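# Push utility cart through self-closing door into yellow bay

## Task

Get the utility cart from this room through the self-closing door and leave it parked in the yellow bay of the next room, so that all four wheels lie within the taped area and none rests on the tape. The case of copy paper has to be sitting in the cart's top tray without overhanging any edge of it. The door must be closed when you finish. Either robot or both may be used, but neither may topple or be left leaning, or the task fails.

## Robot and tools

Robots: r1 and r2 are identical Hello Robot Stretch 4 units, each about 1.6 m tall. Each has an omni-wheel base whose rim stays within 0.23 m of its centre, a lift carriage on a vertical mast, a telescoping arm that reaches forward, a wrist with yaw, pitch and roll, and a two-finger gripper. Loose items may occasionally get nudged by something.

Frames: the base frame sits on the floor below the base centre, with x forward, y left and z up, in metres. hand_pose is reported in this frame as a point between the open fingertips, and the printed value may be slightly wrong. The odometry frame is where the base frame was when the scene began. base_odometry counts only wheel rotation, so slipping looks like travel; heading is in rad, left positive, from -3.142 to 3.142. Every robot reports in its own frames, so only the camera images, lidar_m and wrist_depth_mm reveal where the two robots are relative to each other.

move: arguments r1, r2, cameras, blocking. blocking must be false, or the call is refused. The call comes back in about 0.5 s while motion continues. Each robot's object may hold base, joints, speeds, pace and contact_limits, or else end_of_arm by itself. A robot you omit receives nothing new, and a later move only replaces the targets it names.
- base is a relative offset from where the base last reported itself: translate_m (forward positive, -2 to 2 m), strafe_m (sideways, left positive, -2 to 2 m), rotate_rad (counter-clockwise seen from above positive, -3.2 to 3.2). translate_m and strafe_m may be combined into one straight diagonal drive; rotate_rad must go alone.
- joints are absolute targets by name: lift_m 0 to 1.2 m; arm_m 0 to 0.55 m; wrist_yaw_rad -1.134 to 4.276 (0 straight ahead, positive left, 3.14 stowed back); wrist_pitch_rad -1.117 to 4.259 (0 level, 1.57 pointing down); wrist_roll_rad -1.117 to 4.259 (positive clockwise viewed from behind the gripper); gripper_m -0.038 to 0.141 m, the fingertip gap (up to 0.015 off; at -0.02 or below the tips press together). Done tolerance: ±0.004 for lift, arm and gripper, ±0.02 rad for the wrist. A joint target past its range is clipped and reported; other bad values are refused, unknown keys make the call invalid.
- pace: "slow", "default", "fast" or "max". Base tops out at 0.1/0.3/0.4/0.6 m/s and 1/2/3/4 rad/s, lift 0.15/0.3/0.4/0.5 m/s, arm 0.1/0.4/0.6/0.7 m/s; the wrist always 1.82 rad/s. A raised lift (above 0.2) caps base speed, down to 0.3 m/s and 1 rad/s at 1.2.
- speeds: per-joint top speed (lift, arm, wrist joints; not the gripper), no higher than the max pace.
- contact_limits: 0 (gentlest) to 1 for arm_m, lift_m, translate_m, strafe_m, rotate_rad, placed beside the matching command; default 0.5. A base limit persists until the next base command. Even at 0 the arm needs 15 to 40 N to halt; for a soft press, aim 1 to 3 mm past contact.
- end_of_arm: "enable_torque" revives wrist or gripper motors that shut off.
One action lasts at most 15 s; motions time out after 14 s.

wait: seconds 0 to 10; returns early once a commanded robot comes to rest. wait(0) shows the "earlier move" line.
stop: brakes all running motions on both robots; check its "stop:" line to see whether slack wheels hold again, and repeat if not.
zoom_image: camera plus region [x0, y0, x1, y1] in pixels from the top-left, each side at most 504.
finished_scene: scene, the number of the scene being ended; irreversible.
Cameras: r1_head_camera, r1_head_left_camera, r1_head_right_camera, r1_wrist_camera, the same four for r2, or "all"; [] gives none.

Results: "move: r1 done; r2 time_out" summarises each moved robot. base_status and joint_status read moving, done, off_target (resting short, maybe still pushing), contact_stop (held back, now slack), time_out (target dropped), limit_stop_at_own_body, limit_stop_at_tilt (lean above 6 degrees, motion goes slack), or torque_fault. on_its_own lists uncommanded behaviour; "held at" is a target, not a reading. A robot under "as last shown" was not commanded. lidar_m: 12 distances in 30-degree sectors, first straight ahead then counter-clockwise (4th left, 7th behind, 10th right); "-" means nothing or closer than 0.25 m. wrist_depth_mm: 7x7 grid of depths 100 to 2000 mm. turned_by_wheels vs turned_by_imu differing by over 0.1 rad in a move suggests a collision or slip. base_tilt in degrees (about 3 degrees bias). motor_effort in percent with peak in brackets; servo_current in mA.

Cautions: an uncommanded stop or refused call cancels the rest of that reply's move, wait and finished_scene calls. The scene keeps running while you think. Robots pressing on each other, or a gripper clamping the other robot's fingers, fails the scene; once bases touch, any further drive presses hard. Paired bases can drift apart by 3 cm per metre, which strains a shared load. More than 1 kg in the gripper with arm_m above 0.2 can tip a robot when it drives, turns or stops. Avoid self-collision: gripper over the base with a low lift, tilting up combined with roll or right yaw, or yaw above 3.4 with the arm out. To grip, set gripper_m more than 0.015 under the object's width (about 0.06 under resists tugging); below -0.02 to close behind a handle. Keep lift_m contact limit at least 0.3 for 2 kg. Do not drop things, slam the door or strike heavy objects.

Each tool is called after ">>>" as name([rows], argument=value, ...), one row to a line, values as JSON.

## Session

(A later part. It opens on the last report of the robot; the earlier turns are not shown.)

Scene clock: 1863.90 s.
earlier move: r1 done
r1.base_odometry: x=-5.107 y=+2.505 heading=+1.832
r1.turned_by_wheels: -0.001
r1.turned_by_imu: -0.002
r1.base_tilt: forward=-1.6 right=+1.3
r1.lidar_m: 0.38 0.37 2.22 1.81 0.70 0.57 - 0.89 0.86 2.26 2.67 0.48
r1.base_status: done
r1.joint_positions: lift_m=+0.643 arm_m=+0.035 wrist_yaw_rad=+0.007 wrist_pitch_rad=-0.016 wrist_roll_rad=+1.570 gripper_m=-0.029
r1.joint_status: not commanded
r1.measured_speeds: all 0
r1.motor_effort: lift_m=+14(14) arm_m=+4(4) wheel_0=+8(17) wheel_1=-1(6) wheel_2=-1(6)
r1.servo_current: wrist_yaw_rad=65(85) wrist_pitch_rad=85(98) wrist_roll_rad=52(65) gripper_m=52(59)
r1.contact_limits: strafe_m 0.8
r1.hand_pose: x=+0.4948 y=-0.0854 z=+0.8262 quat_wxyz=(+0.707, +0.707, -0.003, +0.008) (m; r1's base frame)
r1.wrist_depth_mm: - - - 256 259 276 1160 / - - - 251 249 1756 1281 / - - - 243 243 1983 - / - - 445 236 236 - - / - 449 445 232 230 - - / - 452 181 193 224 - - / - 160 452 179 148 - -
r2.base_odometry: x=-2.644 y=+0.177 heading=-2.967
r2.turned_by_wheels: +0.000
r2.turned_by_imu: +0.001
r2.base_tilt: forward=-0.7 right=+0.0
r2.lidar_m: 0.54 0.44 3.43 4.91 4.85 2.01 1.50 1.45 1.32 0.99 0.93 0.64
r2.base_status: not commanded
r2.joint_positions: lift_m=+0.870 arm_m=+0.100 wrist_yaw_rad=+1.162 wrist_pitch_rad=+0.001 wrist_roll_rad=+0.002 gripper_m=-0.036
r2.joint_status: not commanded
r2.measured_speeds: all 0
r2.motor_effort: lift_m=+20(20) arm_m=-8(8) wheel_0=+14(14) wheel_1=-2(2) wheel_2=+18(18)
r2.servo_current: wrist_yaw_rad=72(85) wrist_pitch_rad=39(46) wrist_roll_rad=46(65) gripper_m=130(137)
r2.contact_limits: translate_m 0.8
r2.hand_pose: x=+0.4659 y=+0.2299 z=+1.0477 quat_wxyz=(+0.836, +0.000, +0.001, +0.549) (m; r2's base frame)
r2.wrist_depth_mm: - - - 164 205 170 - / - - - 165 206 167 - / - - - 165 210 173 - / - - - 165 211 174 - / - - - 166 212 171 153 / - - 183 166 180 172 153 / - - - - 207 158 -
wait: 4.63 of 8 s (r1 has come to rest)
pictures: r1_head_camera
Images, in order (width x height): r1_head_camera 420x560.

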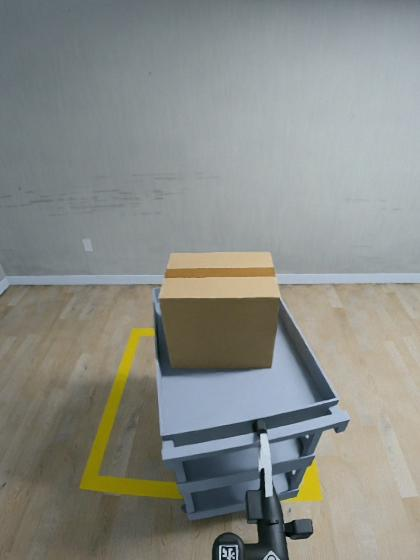

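>>> move(r1={"base":{"translate_m":0.225},"pace":"slow","contact_limits":{"translate_m":0.8}}, blocking=false, cameras=[])

>>> wait(seconds=6, cameras=[])

>>> move(r1={"base":{"strafe_m":0.28},"pace":"slow","contact_limits":{"strafe_m":0.8}}, blocking=false, cameras=[])

>>> wait(seconds=6, cameras=["r1_head_camera","r1_head_left_camera"])

Scene clock: 1871.83 s.
move: r1 moving
r1.base_odometry: x=-5.110 y=+2.517 heading=+1.833
r1.turned_by_wheels: +0.000
r1.turned_by_imu: +0.000
r1.base_tilt: forward=-1.6 right=+1.3
r1.lidar_m: 0.39 0.40 2.21 1.85 0.71 0.60 - 0.92 0.87 2.31 2.68 0.48
r1.base_status: translate_m moving
r1.joint_positions: lift_m=+0.643 arm_m=+0.035 wrist_yaw_rad=+0.003 wrist_pitch_rad=-0.016 wrist_roll_rad=+1.570 gripper_m=-0.029
r1.joint_status: not commanded
r1.measured_speeds: translate_m=+0.048 strafe_m=+0.000 rotate_rad=-0.003 lift_m=+0.000 arm_m=+0.000 wrist_yaw_rad=+0.000 wrist_pitch_rad=+0.000 wrist_roll_rad=+0.000
r1.motor_effort: lift_m=+14(14) arm_m=+4(4) wheel_0=+9(11) wheel_1=+7(8) wheel_2=-9(10)
r1.servo_current: wrist_yaw_rad=46(65) wrist_pitch_rad=91(91) wrist_roll_rad=46(65) gripper_m=52(59)
r1.contact_limits: translate_m 0.8
r1.hand_pose: x=+0.4945 y=-0.0867 z=+0.8262 quat_wxyz=(+0.707, +0.707, -0.005, +0.007) (m; r1's base frame)
r1.wrist_depth_mm: - - - 262 271 273 286 / - - - 254 252 1808 1281 / - - - 246 246 1756 - / - - 442 238 238 - - / - 445 445 231 232 - - / - 452 179 195 223 - - / - 155 439 179 148 - -
r2: as last shown
r2.turned_by_imu: +0.000
r2.base_tilt: forward=-0.6 right=+0.1
r2.lidar_m: 0.52 0.46 3.46 4.92 4.83 2.02 1.52 1.46 1.28 0.98 0.95 0.66
r2.motor_effort: lift_m=+20(20) arm_m=-8(8) wheel_0=+14(14) wheel_1=-1(2) wheel_2=+18(18)
r2.servo_current: wrist_yaw_rad=72(78) wrist_pitch_rad=46(46) wrist_roll_rad=52(65) gripper_m=130(137)
r2.contact_limits: translate_m 0.8
r2.wrist_depth_mm: - - - 164 206 170 - / - - - 165 207 167 - / - - - 165 210 173 - / - - - 165 211 175 - / - - - 166 212 170 153 / - - 184 167 180 172 153 / - - - - 207 158 -
pictures: none
No camera images: "cameras" was empty.

Scene clock: 1874.87 s.
earlier move: r1 done
r1.base_odometry: x=-5.165 y=+2.723 heading=+1.832
r1.turned_by_wheels: -0.001
r1.turned_by_imu: -0.003
r1.base_tilt: forward=-1.6 right=+1.3
r1.lidar_m: 0.32 0.36 2.24 2.14 1.01 0.78 1.84 0.99 1.10 2.57 2.69 0.47
r1.base_status: done
r1.joint_positions: lift_m=+0.643 arm_m=+0.035 wrist_yaw_rad=-0.007 wrist_pitch_rad=-0.016 wrist_roll_rad=+1.570 gripper_m=-0.029
r1.joint_status: not commanded
r1.measured_speeds: all 0
r1.motor_effort: lift_m=+14(14) arm_m=+4(4) wheel_0=-1(11) wheel_1=+1(8) wheel_2=-7(18)
r1.servo_current: wrist_yaw_rad=65(78) wrist_pitch_rad=91(98) wrist_roll_rad=46(65) gripper_m=52(59)
r1.contact_limits: translate_m 0.8
r1.hand_pose: x=+0.4936 y=-0.0894 z=+0.8262 quat_wxyz=(+0.707, +0.707, -0.008, +0.003) (m; r1's base frame)
r1.wrist_depth_mm: - - - 263 - 1661 1281 / - - - - 322 319 319 / - - - - 279 1661 1366 / - - - 256 257 1708 - / - 452 449 241 242 - - / - 442 180 193 223 - - / - 154 177 180 158 - -
r2.base_odometry: x=-2.644 y=+0.177 heading=-2.967
r2.turned_by_wheels: +0.000
r2.turned_by_imu: +0.000
r2.base_tilt: forward=-0.6 right=+0.0
r2.lidar_m: 0.51 0.44 3.49 4.95 4.84 2.04 1.53 1.44 1.29 0.99 0.95 0.65
r2.base_status: not commanded
r2.joint_positions: lift_m=+0.870 arm_m=+0.100 wrist_yaw_rad=+1.162 wrist_pitch_rad=+0.001 wrist_roll_rad=+0.002 gripper_m=-0.036
r2.joint_status: not commanded
r2.measured_speeds: all 0
r2.motor_effort: lift_m=+20(20) arm_m=-8(8) wheel_0=+14(14) wheel_1=-2(2) wheel_2=+18(18)
r2.servo_current: wrist_yaw_rad=72(78) wrist_pitch_rad=39(46) wrist_roll_rad=39(65) gripper_m=124(137)
r2.contact_limits: translate_m 0.8
r2.hand_pose: x=+0.4659 y=+0.2299 z=+1.0477 quat_wxyz=(+0.836, +0.000, +0.001, +0.549) (m; r2's base frame)
r2.wrist_depth_mm: - - - 164 205 170 - / - - - 165 206 167 - / - - - 165 208 173 - / - - - 165 211 175 - / - - - 166 213 171 153 / - - 184 166 180 172 154 / - - - - 208 158 -
wait: 3.03 of 6 s (r1 has come to rest)
pictures: none
No camera images: "cameras" was empty.

Scene clock: 1875.37 s.
move: r1 moving
r1.base_odometry: x=-5.178 y=+2.719 heading=+1.831
r1.turned_by_wheels: -0.001
r1.turned_by_imu: -0.001
r1.base_tilt: forward=-1.6 right=+1.3
r1.lidar_m: 0.32 0.36 2.20 2.14 1.02 0.79 1.90 1.03 1.04 2.55 2.69 0.51
r1.base_status: strafe_m moving
r1.joint_positions: lift_m=+0.643 arm_m=+0.035 wrist_yaw_rad=-0.007 wrist_pitch_rad=-0.016 wrist_roll_rad=+1.570 gripper_m=-0.029
r1.joint_status: not commanded
r1.measured_speeds: translate_m=+0.000 strafe_m=+0.056 rotate_rad=-0.003 lift_m=+0.000 arm_m=+0.000 wrist_yaw_rad=+0.000 wrist_pitch_rad=+0.000 wrist_roll_rad=+0.000
r1.motor_effort: lift_m=+14(14) arm_m=+4(4) wheel_0=-14(14) wheel_1=+5(6) wheel_2=-5(6)
r1.servo_current: wrist_yaw_rad=46(65) wrist_pitch_rad=85(91) wrist_roll_rad=46(59) gripper_m=52(59)
r1.contact_limits: strafe_m 0.8
r1.hand_pose: x=+0.4936 y=-0.0894 z=+0.8262 quat_wxyz=(+0.707, +0.707, -0.008, +0.003) (m; r1's base frame)
r1.wrist_depth_mm: - - - 264 - 1708 1255 / - - - - 324 319 322 / - - - - 278 1661 1397 / - - - 255 257 1661 - / - 452 442 240 238 - - / - 439 179 193 221 - - / - 154 410 179 158 - -
r2: as last shown
r2.base_tilt: forward=-0.7 right=+0.0
r2.lidar_m: 0.53 0.45 3.46 4.92 4.84 2.01 1.50 1.45 1.29 0.95 0.94 0.63
r2.servo_current: wrist_yaw_rad=72(72) wrist_pitch_rad=39(46) wrist_roll_rad=52(59) gripper_m=137(137)
r2.contact_limits: translate_m 0.8
r2.wrist_depth_mm: - - - 165 206 170 - / - - - 165 206 167 - / - - - 165 209 173 - / - - - 166 211 175 - / - - - 166 213 171 153 / - - 183 167 180 171 153 / - - - - 207 158 -
pictures: none
No camera images: "cameras" was empty.

Scene clock: 1878.80 s.
earlier move: r1 done
r1.base_odometry: x=-5.435 y=+2.651 heading=+1.831
r1.turned_by_wheels: +0.001
r1.turned_by_imu: +0.001
r1.base_tilt: forward=-1.5 right=+1.3
r1.lidar_m: 0.40 0.44 1.94 1.88 1.00 0.75 0.69 1.27 1.20 2.82 2.87 0.47
r1.base_status: done
r1.joint_positions: lift_m=+0.643 arm_m=+0.035 wrist_yaw_rad=-0.004 wrist_pitch_rad=-0.016 wrist_roll_rad=+1.570 gripper_m=-0.029
r1.joint_status: not commanded
r1.measured_speeds: all 0
r1.motor_effort: lift_m=+14(14) arm_m=-4(4) wheel_0=-6(16) wheel_1=+2(7) wheel_2=+0(6)
r1.servo_current: wrist_yaw_rad=46(78) wrist_pitch_rad=85(98) wrist_roll_rad=52(65) gripper_m=52(59)
r1.contact_limits: strafe_m 0.8
r1.hand_pose: x=+0.4939 y=-0.0887 z=+0.8262 quat_wxyz=(+0.707, +0.707, -0.007, +0.004) (m; r1's base frame)
r1.wrist_depth_mm: - - - 258 259 1499 1308 / - - - 252 249 1708 1281 / - - - 246 243 - - / - 455 449 238 236 - - / - 449 449 232 232 - - / - 452 180 187 225 - - / - 153 455 184 156 - -
r2.base_odometry: x=-2.644 y=+0.177 heading=-2.967
r2.turned_by_wheels: +0.000
r2.turned_by_imu: +0.000
r2.base_tilt: forward=-0.6 right=+0.0
r2.lidar_m: 0.53 0.46 3.46 4.90 4.85 2.05 1.51 1.46 1.31 0.96 0.94 0.64
r2.base_status: not commanded
r2.joint_positions: lift_m=+0.870 arm_m=+0.100 wrist_yaw_rad=+1.162 wrist_pitch_rad=+0.001 wrist_roll_rad=+0.002 gripper_m=-0.036
r2.joint_status: not commanded
r2.measured_speeds: all 0
r2.motor_effort: lift_m=+20(20) arm_m=-8(8) wheel_0=+14(14) wheel_1=-2(2) wheel_2=+18(18)
r2.servo_current: wrist_yaw_rad=72(85) wrist_pitch_rad=39(46) wrist_roll_rad=46(59) gripper_m=130(137)
r2.contact_limits: translate_m 0.8
r2.hand_pose: x=+0.4659 y=+0.2299 z=+1.0477 quat_wxyz=(+0.836, +0.000, +0.001, +0.549) (m; r2's base frame)
r2.wrist_depth_mm: - - - 164 205 170 - / - - - 164 206 167 - / - - - 165 209 173 - / - - - 165 211 175 - / - - - 166 212 170 153 / - - 184 167 180 171 153 / - - - - 208 158 -
wait: 3.43 of 6 s (r1 has come to rest)
pictures: r1_head_camera, r1_head_left_camera
Images, in order (width x height): r1_head_camera 420x560, r1_head_left_camera 420x672.

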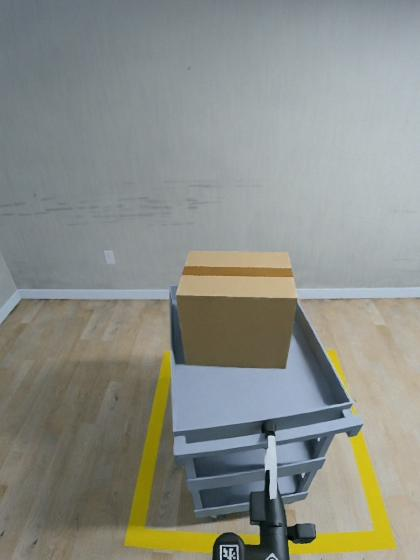

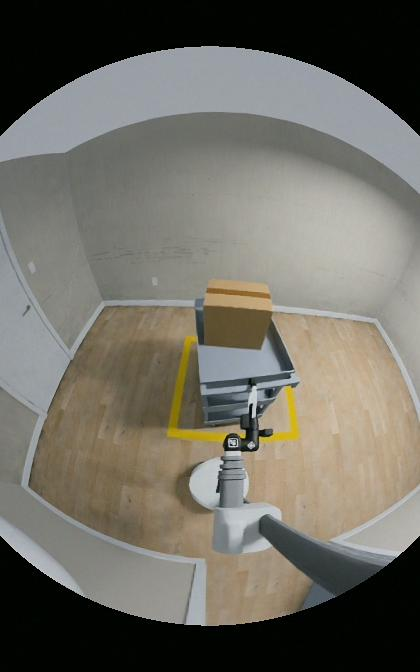

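>>> move(r1={"base":{"strafe_m":0.08},"pace":"slow","contact_limits":{"strafe_m":0.8}}, blocking=false, cameras=[])

>>> wait(seconds=4, cameras=["r1_head_camera","r1_head_right_camera","r1_head_left_camera"])

>>> zoom_image(camera="r1_head_left_camera", region=[140, 300, 320, 460])

>>> zoom_image(camera="r1_head_camera", region=[90, 330, 420, 560])

Scene clock: 1886.23 s.
move: r1 moving
r1.base_odometry: x=-5.449 y=+2.647 heading=+1.831
r1.turned_by_wheels: -0.001
r1.turned_by_imu: -0.001
r1.base_tilt: forward=-1.6 right=+1.3
r1.lidar_m: 0.39 0.41 1.91 1.87 1.00 0.75 0.69 1.30 1.21 2.86 2.90 0.48
r1.base_status: strafe_m moving
r1.joint_positions: lift_m=+0.643 arm_m=+0.035 wrist_yaw_rad=-0.004 wrist_pitch_rad=-0.016 wrist_roll_rad=+1.570 gripper_m=-0.029
r1.joint_status: not commanded
r1.measured_speeds: translate_m=-0.001 strafe_m=+0.056 rotate_rad=+0.004 lift_m=+0.000 arm_m=+0.000 wrist_yaw_rad=+0.000 wrist_pitch_rad=+0.000 wrist_roll_rad=+0.000
r1.motor_effort: lift_m=+14(14) arm_m=-4(4) wheel_0=-12(13) wheel_1=+4(7) wheel_2=+0(1)
r1.servo_current: wrist_yaw_rad=52(65) wrist_pitch_rad=72(91) wrist_roll_rad=59(59) gripper_m=52(52)
r1.contact_limits: strafe_m 0.8
r1.hand_pose: x=+0.4939 y=-0.0887 z=+0.8262 quat_wxyz=(+0.707, +0.707, -0.007, +0.004) (m; r1's base frame)
r1.wrist_depth_mm: - - - 257 258 1537 1281 / - - - 251 250 1618 1281 / - - - 243 242 - - / - 449 449 238 237 - - / - 452 452 231 232 - - / - 455 180 187 225 - - / - 153 455 183 156 - -
r2: as last shown
r2.turned_by_imu: +0.001
r2.base_tilt: forward=-0.7 right=+0.0
r2.lidar_m: 0.53 0.44 3.45 4.93 4.85 2.00 1.51 1.45 1.33 0.98 0.93 0.63
r2.motor_effort: lift_m=+20(20) arm_m=-8(8) wheel_0=+14(14) wheel_1=-1(2) wheel_2=+18(18)
r2.servo_current: wrist_yaw_rad=65(85) wrist_pitch_rad=39(46) wrist_roll_rad=33(52) gripper_m=130(130)
r2.contact_limits: translate_m 0.8
r2.wrist_depth_mm: - - - 164 204 169 - / - - - 165 206 167 - / - - - 165 208 173 - / - - - 165 211 174 - / - - - 166 212 171 153 / - - 183 167 180 172 154 / - - - - 207 158 -
pictures: none
No camera images: "cameras" was empty.

Scene clock: 1887.67 s.
earlier move: r1 done
r1.base_odometry: x=-5.512 y=+2.630 heading=+1.831
r1.turned_by_wheels: +0.000
r1.turned_by_imu: +0.000
r1.base_tilt: forward=-1.6 right=+1.2
r1.lidar_m: 0.41 0.43 1.87 1.79 0.98 0.74 0.69 1.38 1.29 2.93 2.89 0.49
r1.base_status: done
r1.joint_positions: lift_m=+0.643 arm_m=+0.035 wrist_yaw_rad=-0.003 wrist_pitch_rad=-0.016 wrist_roll_rad=+1.570 gripper_m=-0.029
r1.joint_status: not commanded
r1.measured_speeds: all 0
r1.motor_effort: lift_m=+14(14) arm_m=-4(4) wheel_0=-6(14) wheel_1=+2(7) wheel_2=+0(1)
r1.servo_current: wrist_yaw_rad=39(78) wrist_pitch_rad=85(91) wrist_roll_rad=39(65) gripper_m=52(59)
r1.contact_limits: strafe_m 0.8
r1.hand_pose: x=+0.4940 y=-0.0882 z=+0.8262 quat_wxyz=(+0.707, +0.707, -0.007, +0.005) (m; r1's base frame)
r1.wrist_depth_mm: - - - 241 240 1756 1336 / - - - 239 236 1618 - / - - - 236 235 - - / - 449 442 234 231 - - / - 455 452 229 229 - - / - 462 181 186 226 - - / - 153 473 179 147 - -
r2.base_odometry: x=-2.644 y=+0.177 heading=-2.967
r2.turned_by_wheels: +0.000
r2.turned_by_imu: +0.000
r2.base_tilt: forward=-0.7 right=+0.0
r2.lidar_m: 0.52 0.45 3.45 4.96 4.79 2.00 1.49 1.46 1.31 0.97 0.94 0.65
r2.base_status: not commanded
r2.joint_positions: lift_m=+0.870 arm_m=+0.100 wrist_yaw_rad=+1.162 wrist_pitch_rad=+0.001 wrist_roll_rad=+0.002 gripper_m=-0.036
r2.joint_status: not commanded
r2.measured_speeds: all 0
r2.motor_effort: lift_m=+20(20) arm_m=-8(8) wheel_0=+14(14) wheel_1=-2(2) wheel_2=+18(18)
r2.servo_current: wrist_yaw_rad=65(85) wrist_pitch_rad=39(46) wrist_roll_rad=52(59) gripper_m=130(137)
r2.contact_limits: translate_m 0.8
r2.hand_pose: x=+0.4659 y=+0.2299 z=+1.0477 quat_wxyz=(+0.836, +0.000, +0.001, +0.549) (m; r2's base frame)
r2.wrist_depth_mm: - - - 164 204 170 - / - - - 165 206 167 - / - - - 165 208 173 - / - - - 165 211 174 - / - - - 166 212 171 153 / - - 184 167 180 171 153 / - - - - 208 158 -
wait: 1.43 of 4 s (r1 has come to rest)
pictures: r1_head_camera, r1_head_left_camera, r1_head_right_camera
Images, in order (width x height): r1_head_camera 420x560, r1_head_left_camera 420x672, r1_head_right_camera 420x672.

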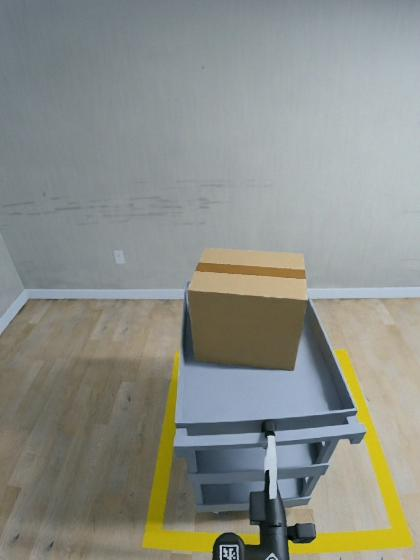

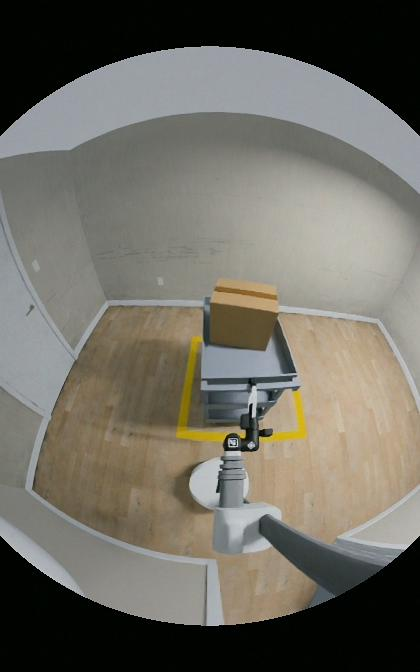

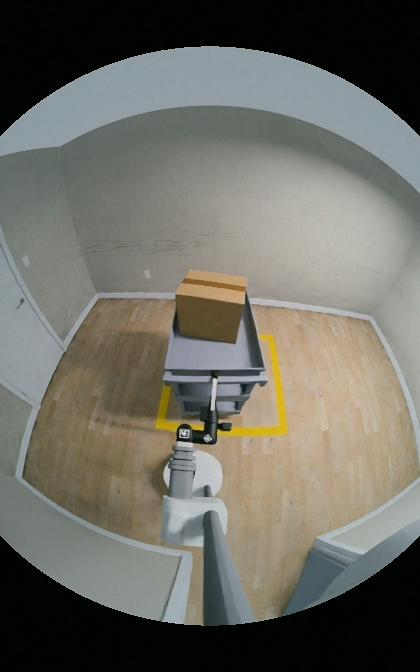

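Scaled by 2.800 from the camera's 420x672 image, which has a finer 600x960 frame.

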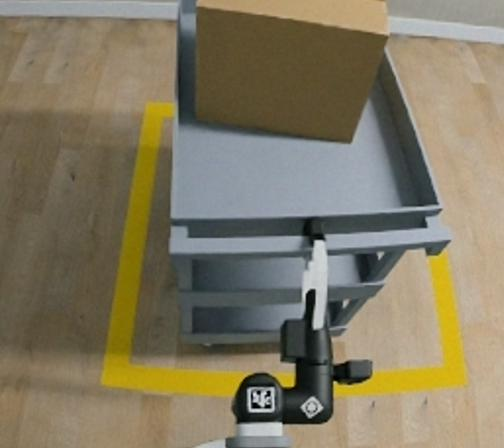

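Scaled by 1.527 from the camera's 420x560 image, which has a finer 600x800 frame.

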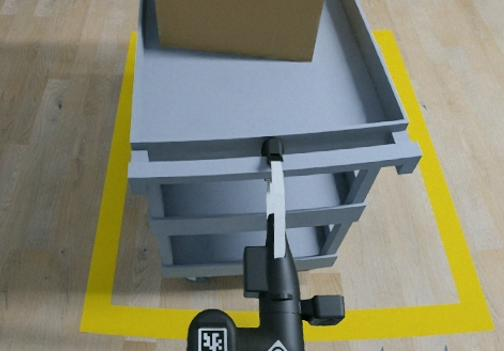

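>>> move(r1={"joints":{"gripper_m":0.125}}, r2={"base":{"translate_m":0.12,"strafe_m":0.06},"joints":{"wrist_yaw_rad":1.15},"pace":"slow","contact_limits":{"translate_m":0.8}}, blocking=false, cameras=[])

>>> wait(seconds=2.5, cameras=[])

>>> move(r1={"base":{"translate_m":-0.3},"pace":"slow"}, r2={"base":{"translate_m":0.23,"strafe_m":0.15},"joints":{"wrist_yaw_rad":1.15},"pace":"slow","contact_limits":{"translate_m":0.8}}, blocking=false, cameras=[])

>>> wait(seconds=6, cameras=["r1_head_camera","r2_head_camera"])

Scene clock: 1902.80 s.
move: r1 moving; r2 moving
r1.base_odometry: x=-5.512 y=+2.630 heading=+1.831
r1.turned_by_wheels: +0.000
r1.turned_by_imu: -0.001
r1.base_tilt: forward=-1.6 right=+1.3
r1.lidar_m: 0.41 0.45 1.86 1.79 1.01 0.72 0.70 1.37 1.27 2.92 2.88 0.47
r1.base_status: not commanded
r1.joint_positions: lift_m=+0.643 arm_m=+0.035 wrist_yaw_rad=-0.003 wrist_pitch_rad=-0.016 wrist_roll_rad=+1.570 gripper_m=-0.004
r1.joint_status: gripper_m moving
r1.measured_speeds: translate_m=-0.001 strafe_m=+0.000 rotate_rad=-0.001 lift_m=+0.000 arm_m=+0.000 wrist_yaw_rad=+0.000 wrist_pitch_rad=+0.000 wrist_roll_rad=+0.000
r1.motor_effort: lift_m=+14(14) arm_m=-2(4) wheel_0=-5(7) wheel_1=+2(2) wheel_2=+0(0)
r1.servo_current: wrist_yaw_rad=46(65) wrist_pitch_rad=85(91) wrist_roll_rad=33(65) gripper_m=65(65)
r1.contact_limits: strafe_m 0.8
r1.hand_pose: x=+0.4940 y=-0.0882 z=+0.8262 quat_wxyz=(+0.707, +0.707, -0.007, +0.005) (m; r1's base frame)
r1.wrist_depth_mm: - - - 246 243 1661 1336 / - - - 241 241 1661 - / - - - 238 236 - - / - 445 445 236 235 - - / - 462 455 233 231 - - / - 469 183 189 229 - - / - 153 477 148 159 - -
r2.base_odometry: x=-2.655 y=+0.169 heading=-2.965
r2.turned_by_wheels: +0.002
r2.turned_by_imu: +0.005
r2.base_tilt: forward=-0.7 right=+0.0
r2.lidar_m: 0.53 0.44 3.42 4.95 4.84 2.01 1.54 1.46 1.31 0.99 0.93 0.64
r2.base_status: translate_m moving; strafe_m moving
r2.joint_positions: lift_m=+0.870 arm_m=+0.100 wrist_yaw_rad=+1.162 wrist_pitch_rad=+0.001 wrist_roll_rad=+0.002 gripper_m=-0.036
r2.joint_status: all done
r2.measured_speeds: translate_m=+0.049 strafe_m=+0.024 rotate_rad=+0.002 lift_m=+0.000 arm_m=+0.000 wrist_yaw_rad=+0.000 wrist_pitch_rad=+0.000 wrist_roll_rad=+0.000
r2.motor_effort: lift_m=+20(20) arm_m=-7(8) wheel_0=+21(22) wheel_1=+9(10) wheel_2=+1(15)
r2.servo_current: wrist_yaw_rad=65(85) wrist_pitch_rad=39(46) wrist_roll_rad=46(65) gripper_m=137(137)
r2.contact_limits: translate_m 0.8
r2.hand_pose: x=+0.4659 y=+0.2299 z=+1.0477 quat_wxyz=(+0.836, +0.000, +0.001, +0.549) (m; r2's base frame)
r2.wrist_depth_mm: - - - 164 206 170 - / - - - 164 207 167 - / - - - 164 210 173 - / - - - 165 211 174 - / - - - 166 213 170 152 / - - 186 166 180 171 153 / - - - - 207 - -
pictures: none
No camera images: "cameras" was empty.

Scene clock: 1904.60 s.
earlier move: r1 done; r2 moving
r1.base_odometry: x=-5.512 y=+2.630 heading=+1.831
r1.turned_by_wheels: +0.000
r1.turned_by_imu: +0.000
r1.base_tilt: forward=-1.6 right=+1.2
r1.lidar_m: 0.42 0.42 1.86 1.80 1.00 0.74 0.70 1.36 1.29 2.92 2.90 0.45
r1.base_status: not commanded
r1.joint_positions: lift_m=+0.643 arm_m=+0.035 wrist_yaw_rad=-0.003 wrist_pitch_rad=-0.011 wrist_roll_rad=+1.570 gripper_m=+0.125
r1.joint_status: all done
r1.measured_speeds: all 0
r1.motor_effort: lift_m=+14(14) arm_m=+4(4) wheel_0=-3(7) wheel_1=+2(2) wheel_2=-5(5)
r1.servo_current: wrist_yaw_rad=39(72) wrist_pitch_rad=52(91) wrist_roll_rad=52(65) gripper_m=39(104)
r1.contact_limits: strafe_m 0.8
r1.hand_pose: x=+0.4940 y=-0.0883 z=+0.8246 quat_wxyz=(+0.707, +0.707, -0.005, +0.003) (m; r1's base frame)
r1.wrist_depth_mm: - - 195 256 279 1618 1281 / - - - 252 - 1618 - / - - 189 249 248 - - / - 452 452 244 245 - - / - 459 459 242 240 - - / - 469 186 238 189 - - / - 153 473 146 234 - -
r2.base_odometry: x=-2.751 y=+0.097 heading=-2.966
r2.turned_by_wheels: -0.002
r2.turned_by_imu: +0.000
r2.base_tilt: forward=-0.7 right=+0.0
r2.lidar_m: 0.51 0.45 3.32 4.75 4.86 2.18 1.63 1.57 1.31 0.96 0.94 0.58
r2.base_status: translate_m moving; strafe_m moving
r2.joint_positions: lift_m=+0.870 arm_m=+0.100 wrist_yaw_rad=+1.151 wrist_pitch_rad=+0.001 wrist_roll_rad=+0.002 gripper_m=-0.036
r2.joint_status: all done
r2.measured_speeds: translate_m=+0.000 strafe_m=+0.000 rotate_rad=+0.000 lift_m=+0.000 arm_m=+0.000 wrist_yaw_rad=+0.000 wrist_pitch_rad=+0.000 wrist_roll_rad=-0.001
r2.motor_effort: lift_m=+20(20) arm_m=-7(8) wheel_0=+6(22) wheel_1=+0(11) wheel_2=+1(15)
r2.servo_current: wrist_yaw_rad=46(85) wrist_pitch_rad=39(46) wrist_roll_rad=59(65) gripper_m=124(137)
r2.contact_limits: translate_m 0.8
r2.hand_pose: x=+0.4686 y=+0.2276 z=+1.0477 quat_wxyz=(+0.839, +0.000, +0.001, +0.544) (m; r2's base frame)
r2.wrist_depth_mm: - - - 161 213 171 - / - - - 162 213 168 - / - - - 164 224 174 146 / - - - 164 226 176 - / - - - 167 229 172 151 / - - 183 165 180 167 152 / - - - - 214 157 -
wait: 1.80 of 2.5 s (r1 has come to rest)
pictures: none
No camera images: "cameras" was empty.

Scene clock: 1905.10 s.
earlier move: r2 done
move: r1 moving; r2 moving
r1.base_odometry: x=-5.509 y=+2.618 heading=+1.830
r1.turned_by_wheels: +0.000
r1.turned_by_imu: +0.000
r1.base_tilt: forward=-1.6 right=+1.3
r1.lidar_m: 0.41 0.48 1.86 1.78 0.95 0.71 0.68 1.34 1.27 2.89 2.91 0.49
r1.base_status: translate_m moving
r1.joint_positions: lift_m=+0.643 arm_m=+0.035 wrist_yaw_rad=-0.003 wrist_pitch_rad=+0.000 wrist_roll_rad=+1.570 gripper_m=+0.125
r1.joint_status: not commanded
r1.measured_speeds: translate_m=-0.050 strafe_m=+0.001 rotate_rad=-0.001 lift_m=+0.000 arm_m=+0.000 wrist_yaw_rad=+0.000 wrist_pitch_rad=+0.005 wrist_roll_rad=+0.000
r1.motor_effort: lift_m=+15(15) arm_m=+4(4) wheel_0=-3(7) wheel_1=-3(5) wheel_2=+7(7)
r1.servo_current: wrist_yaw_rad=39(59) wrist_pitch_rad=46(65) wrist_roll_rad=52(59) gripper_m=33(46)
r1.hand_pose: x=+0.4940 y=-0.0882 z=+0.8215 quat_wxyz=(+0.707, +0.707, -0.001, -0.001) (m; r1's base frame)
r1.wrist_depth_mm: - - 222 263 - 1537 - / - - 215 260 - 1661 - / - - 206 257 - - - / - 455 251 253 - - - / - 462 195 250 251 - - / - 215 188 247 195 186 - / - 480 480 148 - - -
r2.base_odometry: x=-2.762 y=+0.088 heading=-2.967
r2.turned_by_wheels: -0.001
r2.turned_by_imu: +0.000
r2.base_tilt: forward=-0.6 right=+0.0
r2.lidar_m: 0.51 0.47 3.31 4.73 4.84 2.17 1.66 1.61 1.30 0.97 0.92 0.60
r2.base_status: translate_m moving; strafe_m moving
r2.joint_positions: lift_m=+0.870 arm_m=+0.100 wrist_yaw_rad=+1.148 wrist_pitch_rad=+0.001 wrist_roll_rad=+0.002 gripper_m=-0.036
r2.joint_status: all done
r2.measured_speeds: translate_m=+0.046 strafe_m=+0.030 rotate_rad=-0.005 lift_m=+0.000 arm_m=+0.000 wrist_yaw_rad=-0.011 wrist_pitch_rad=+0.000 wrist_roll_rad=+0.000
r2.motor_effort: lift_m=+20(20) arm_m=-7(7) wheel_0=-4(6) wheel_1=+5(6) wheel_2=-5(5)
r2.servo_current: wrist_yaw_rad=46(52) wrist_pitch_rad=39(46) wrist_roll_rad=46(52) gripper_m=124(130)
r2.contact_limits: translate_m 0.8
r2.hand_pose: x=+0.4691 y=+0.2271 z=+1.0477 quat_wxyz=(+0.840, +0.000, +0.001, +0.543) (m; r2's base frame)
r2.wrist_depth_mm: - - - 160 213 171 - / - - - 162 215 168 - / - - - 164 226 175 146 / - - - 163 228 176 - / - - - 167 220 171 151 / - - 183 166 180 167 152 / - - - - 214 157 -
pictures: none
No camera images: "cameras" was empty.

Scene clock: 1908.67 s.
earlier move: r1 moving; r2 done
r1.base_odometry: x=-5.435 y=+2.340 heading=+1.830
r1.turned_by_wheels: +0.000
r1.turned_by_imu: +0.000
r1.base_tilt: forward=-1.6 right=+1.2
r1.lidar_m: 0.71 2.49 1.82 1.52 0.57 0.43 0.39 1.15 1.11 1.86 3.04 0.78
r1.base_status: translate_m moving
r1.joint_positions: lift_m=+0.643 arm_m=+0.035 wrist_yaw_rad=-0.003 wrist_pitch_rad=+0.000 wrist_roll_rad=+1.570 gripper_m=+0.125
r1.joint_status: not commanded
r1.measured_speeds: all 0
r1.motor_effort: lift_m=+15(15) arm_m=+4(4) wheel_0=-4(7) wheel_1=-2(7) wheel_2=+1(7)
r1.servo_current: wrist_yaw_rad=33(72) wrist_pitch_rad=46(65) wrist_roll_rad=39(72) gripper_m=46(52)
r1.hand_pose: x=+0.4940 y=-0.0882 z=+0.8215 quat_wxyz=(+0.707, +0.707, -0.001, -0.001) (m; r1's base frame)
r1.wrist_depth_mm: - - - - - 1708 1160 / - - - 569 - 1366 1042 / - - - 549 - - 549 / - - 741 535 - - 544 / - - 750 539 - - 535 / - 213 759 517 211 197 535 / - - - 146 - - 525
r2.base_odometry: x=-2.952 y=-0.090 heading=-2.970
r2.turned_by_wheels: -0.003
r2.turned_by_imu: -0.088
r2.base_tilt: forward=-0.6 right=+0.2
r2.lidar_m: 0.46 0.47 2.94 3.95 4.85 2.81 1.98 1.85 1.41 1.00 0.73 0.53
r2.base_status: done
r2.joint_positions: lift_m=+0.870 arm_m=+0.100 wrist_yaw_rad=+1.121 wrist_pitch_rad=+0.001 wrist_roll_rad=+0.002 gripper_m=-0.037
r2.joint_status: all done
r2.measured_speeds: all 0
r2.on_its_own: wrist_yaw_rad is at rest, and its servo_current (202 mA) is outside its rest range (0 to 104 mA)
r2.motor_effort: lift_m=+20(20) arm_m=-9(9) wheel_0=-28(38) wheel_1=-8(8) wheel_2=-14(23)
r2.servo_current: wrist_yaw_rad=202(202) wrist_pitch_rad=39(46) wrist_roll_rad=46(59) gripper_m=78(130)
r2.contact_limits: translate_m 0.8
r2.hand_pose: x=+0.4753 y=+0.2217 z=+1.0477 quat_wxyz=(+0.847, +0.000, +0.001, +0.532) (m; r2's base frame)
r2.wrist_depth_mm: - - - - 135 173 - / - - - - 135 169 - / - - - - 136 176 - / - - - - 144 172 - / - - - - 143 172 150 / - - - 156 143 162 - / - - 144 - 204 174 -
wait: 3.57 of 6 s (r2 has come to rest)
pictures: r1_head_camera, r2_head_camera
Images, in order (width x height): r1_head_camera 420x560, r2_head_camera 420x560.

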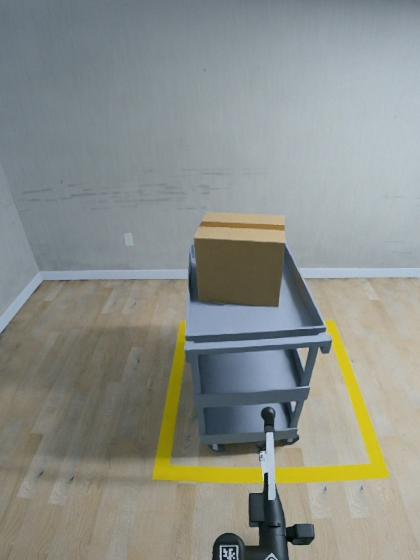

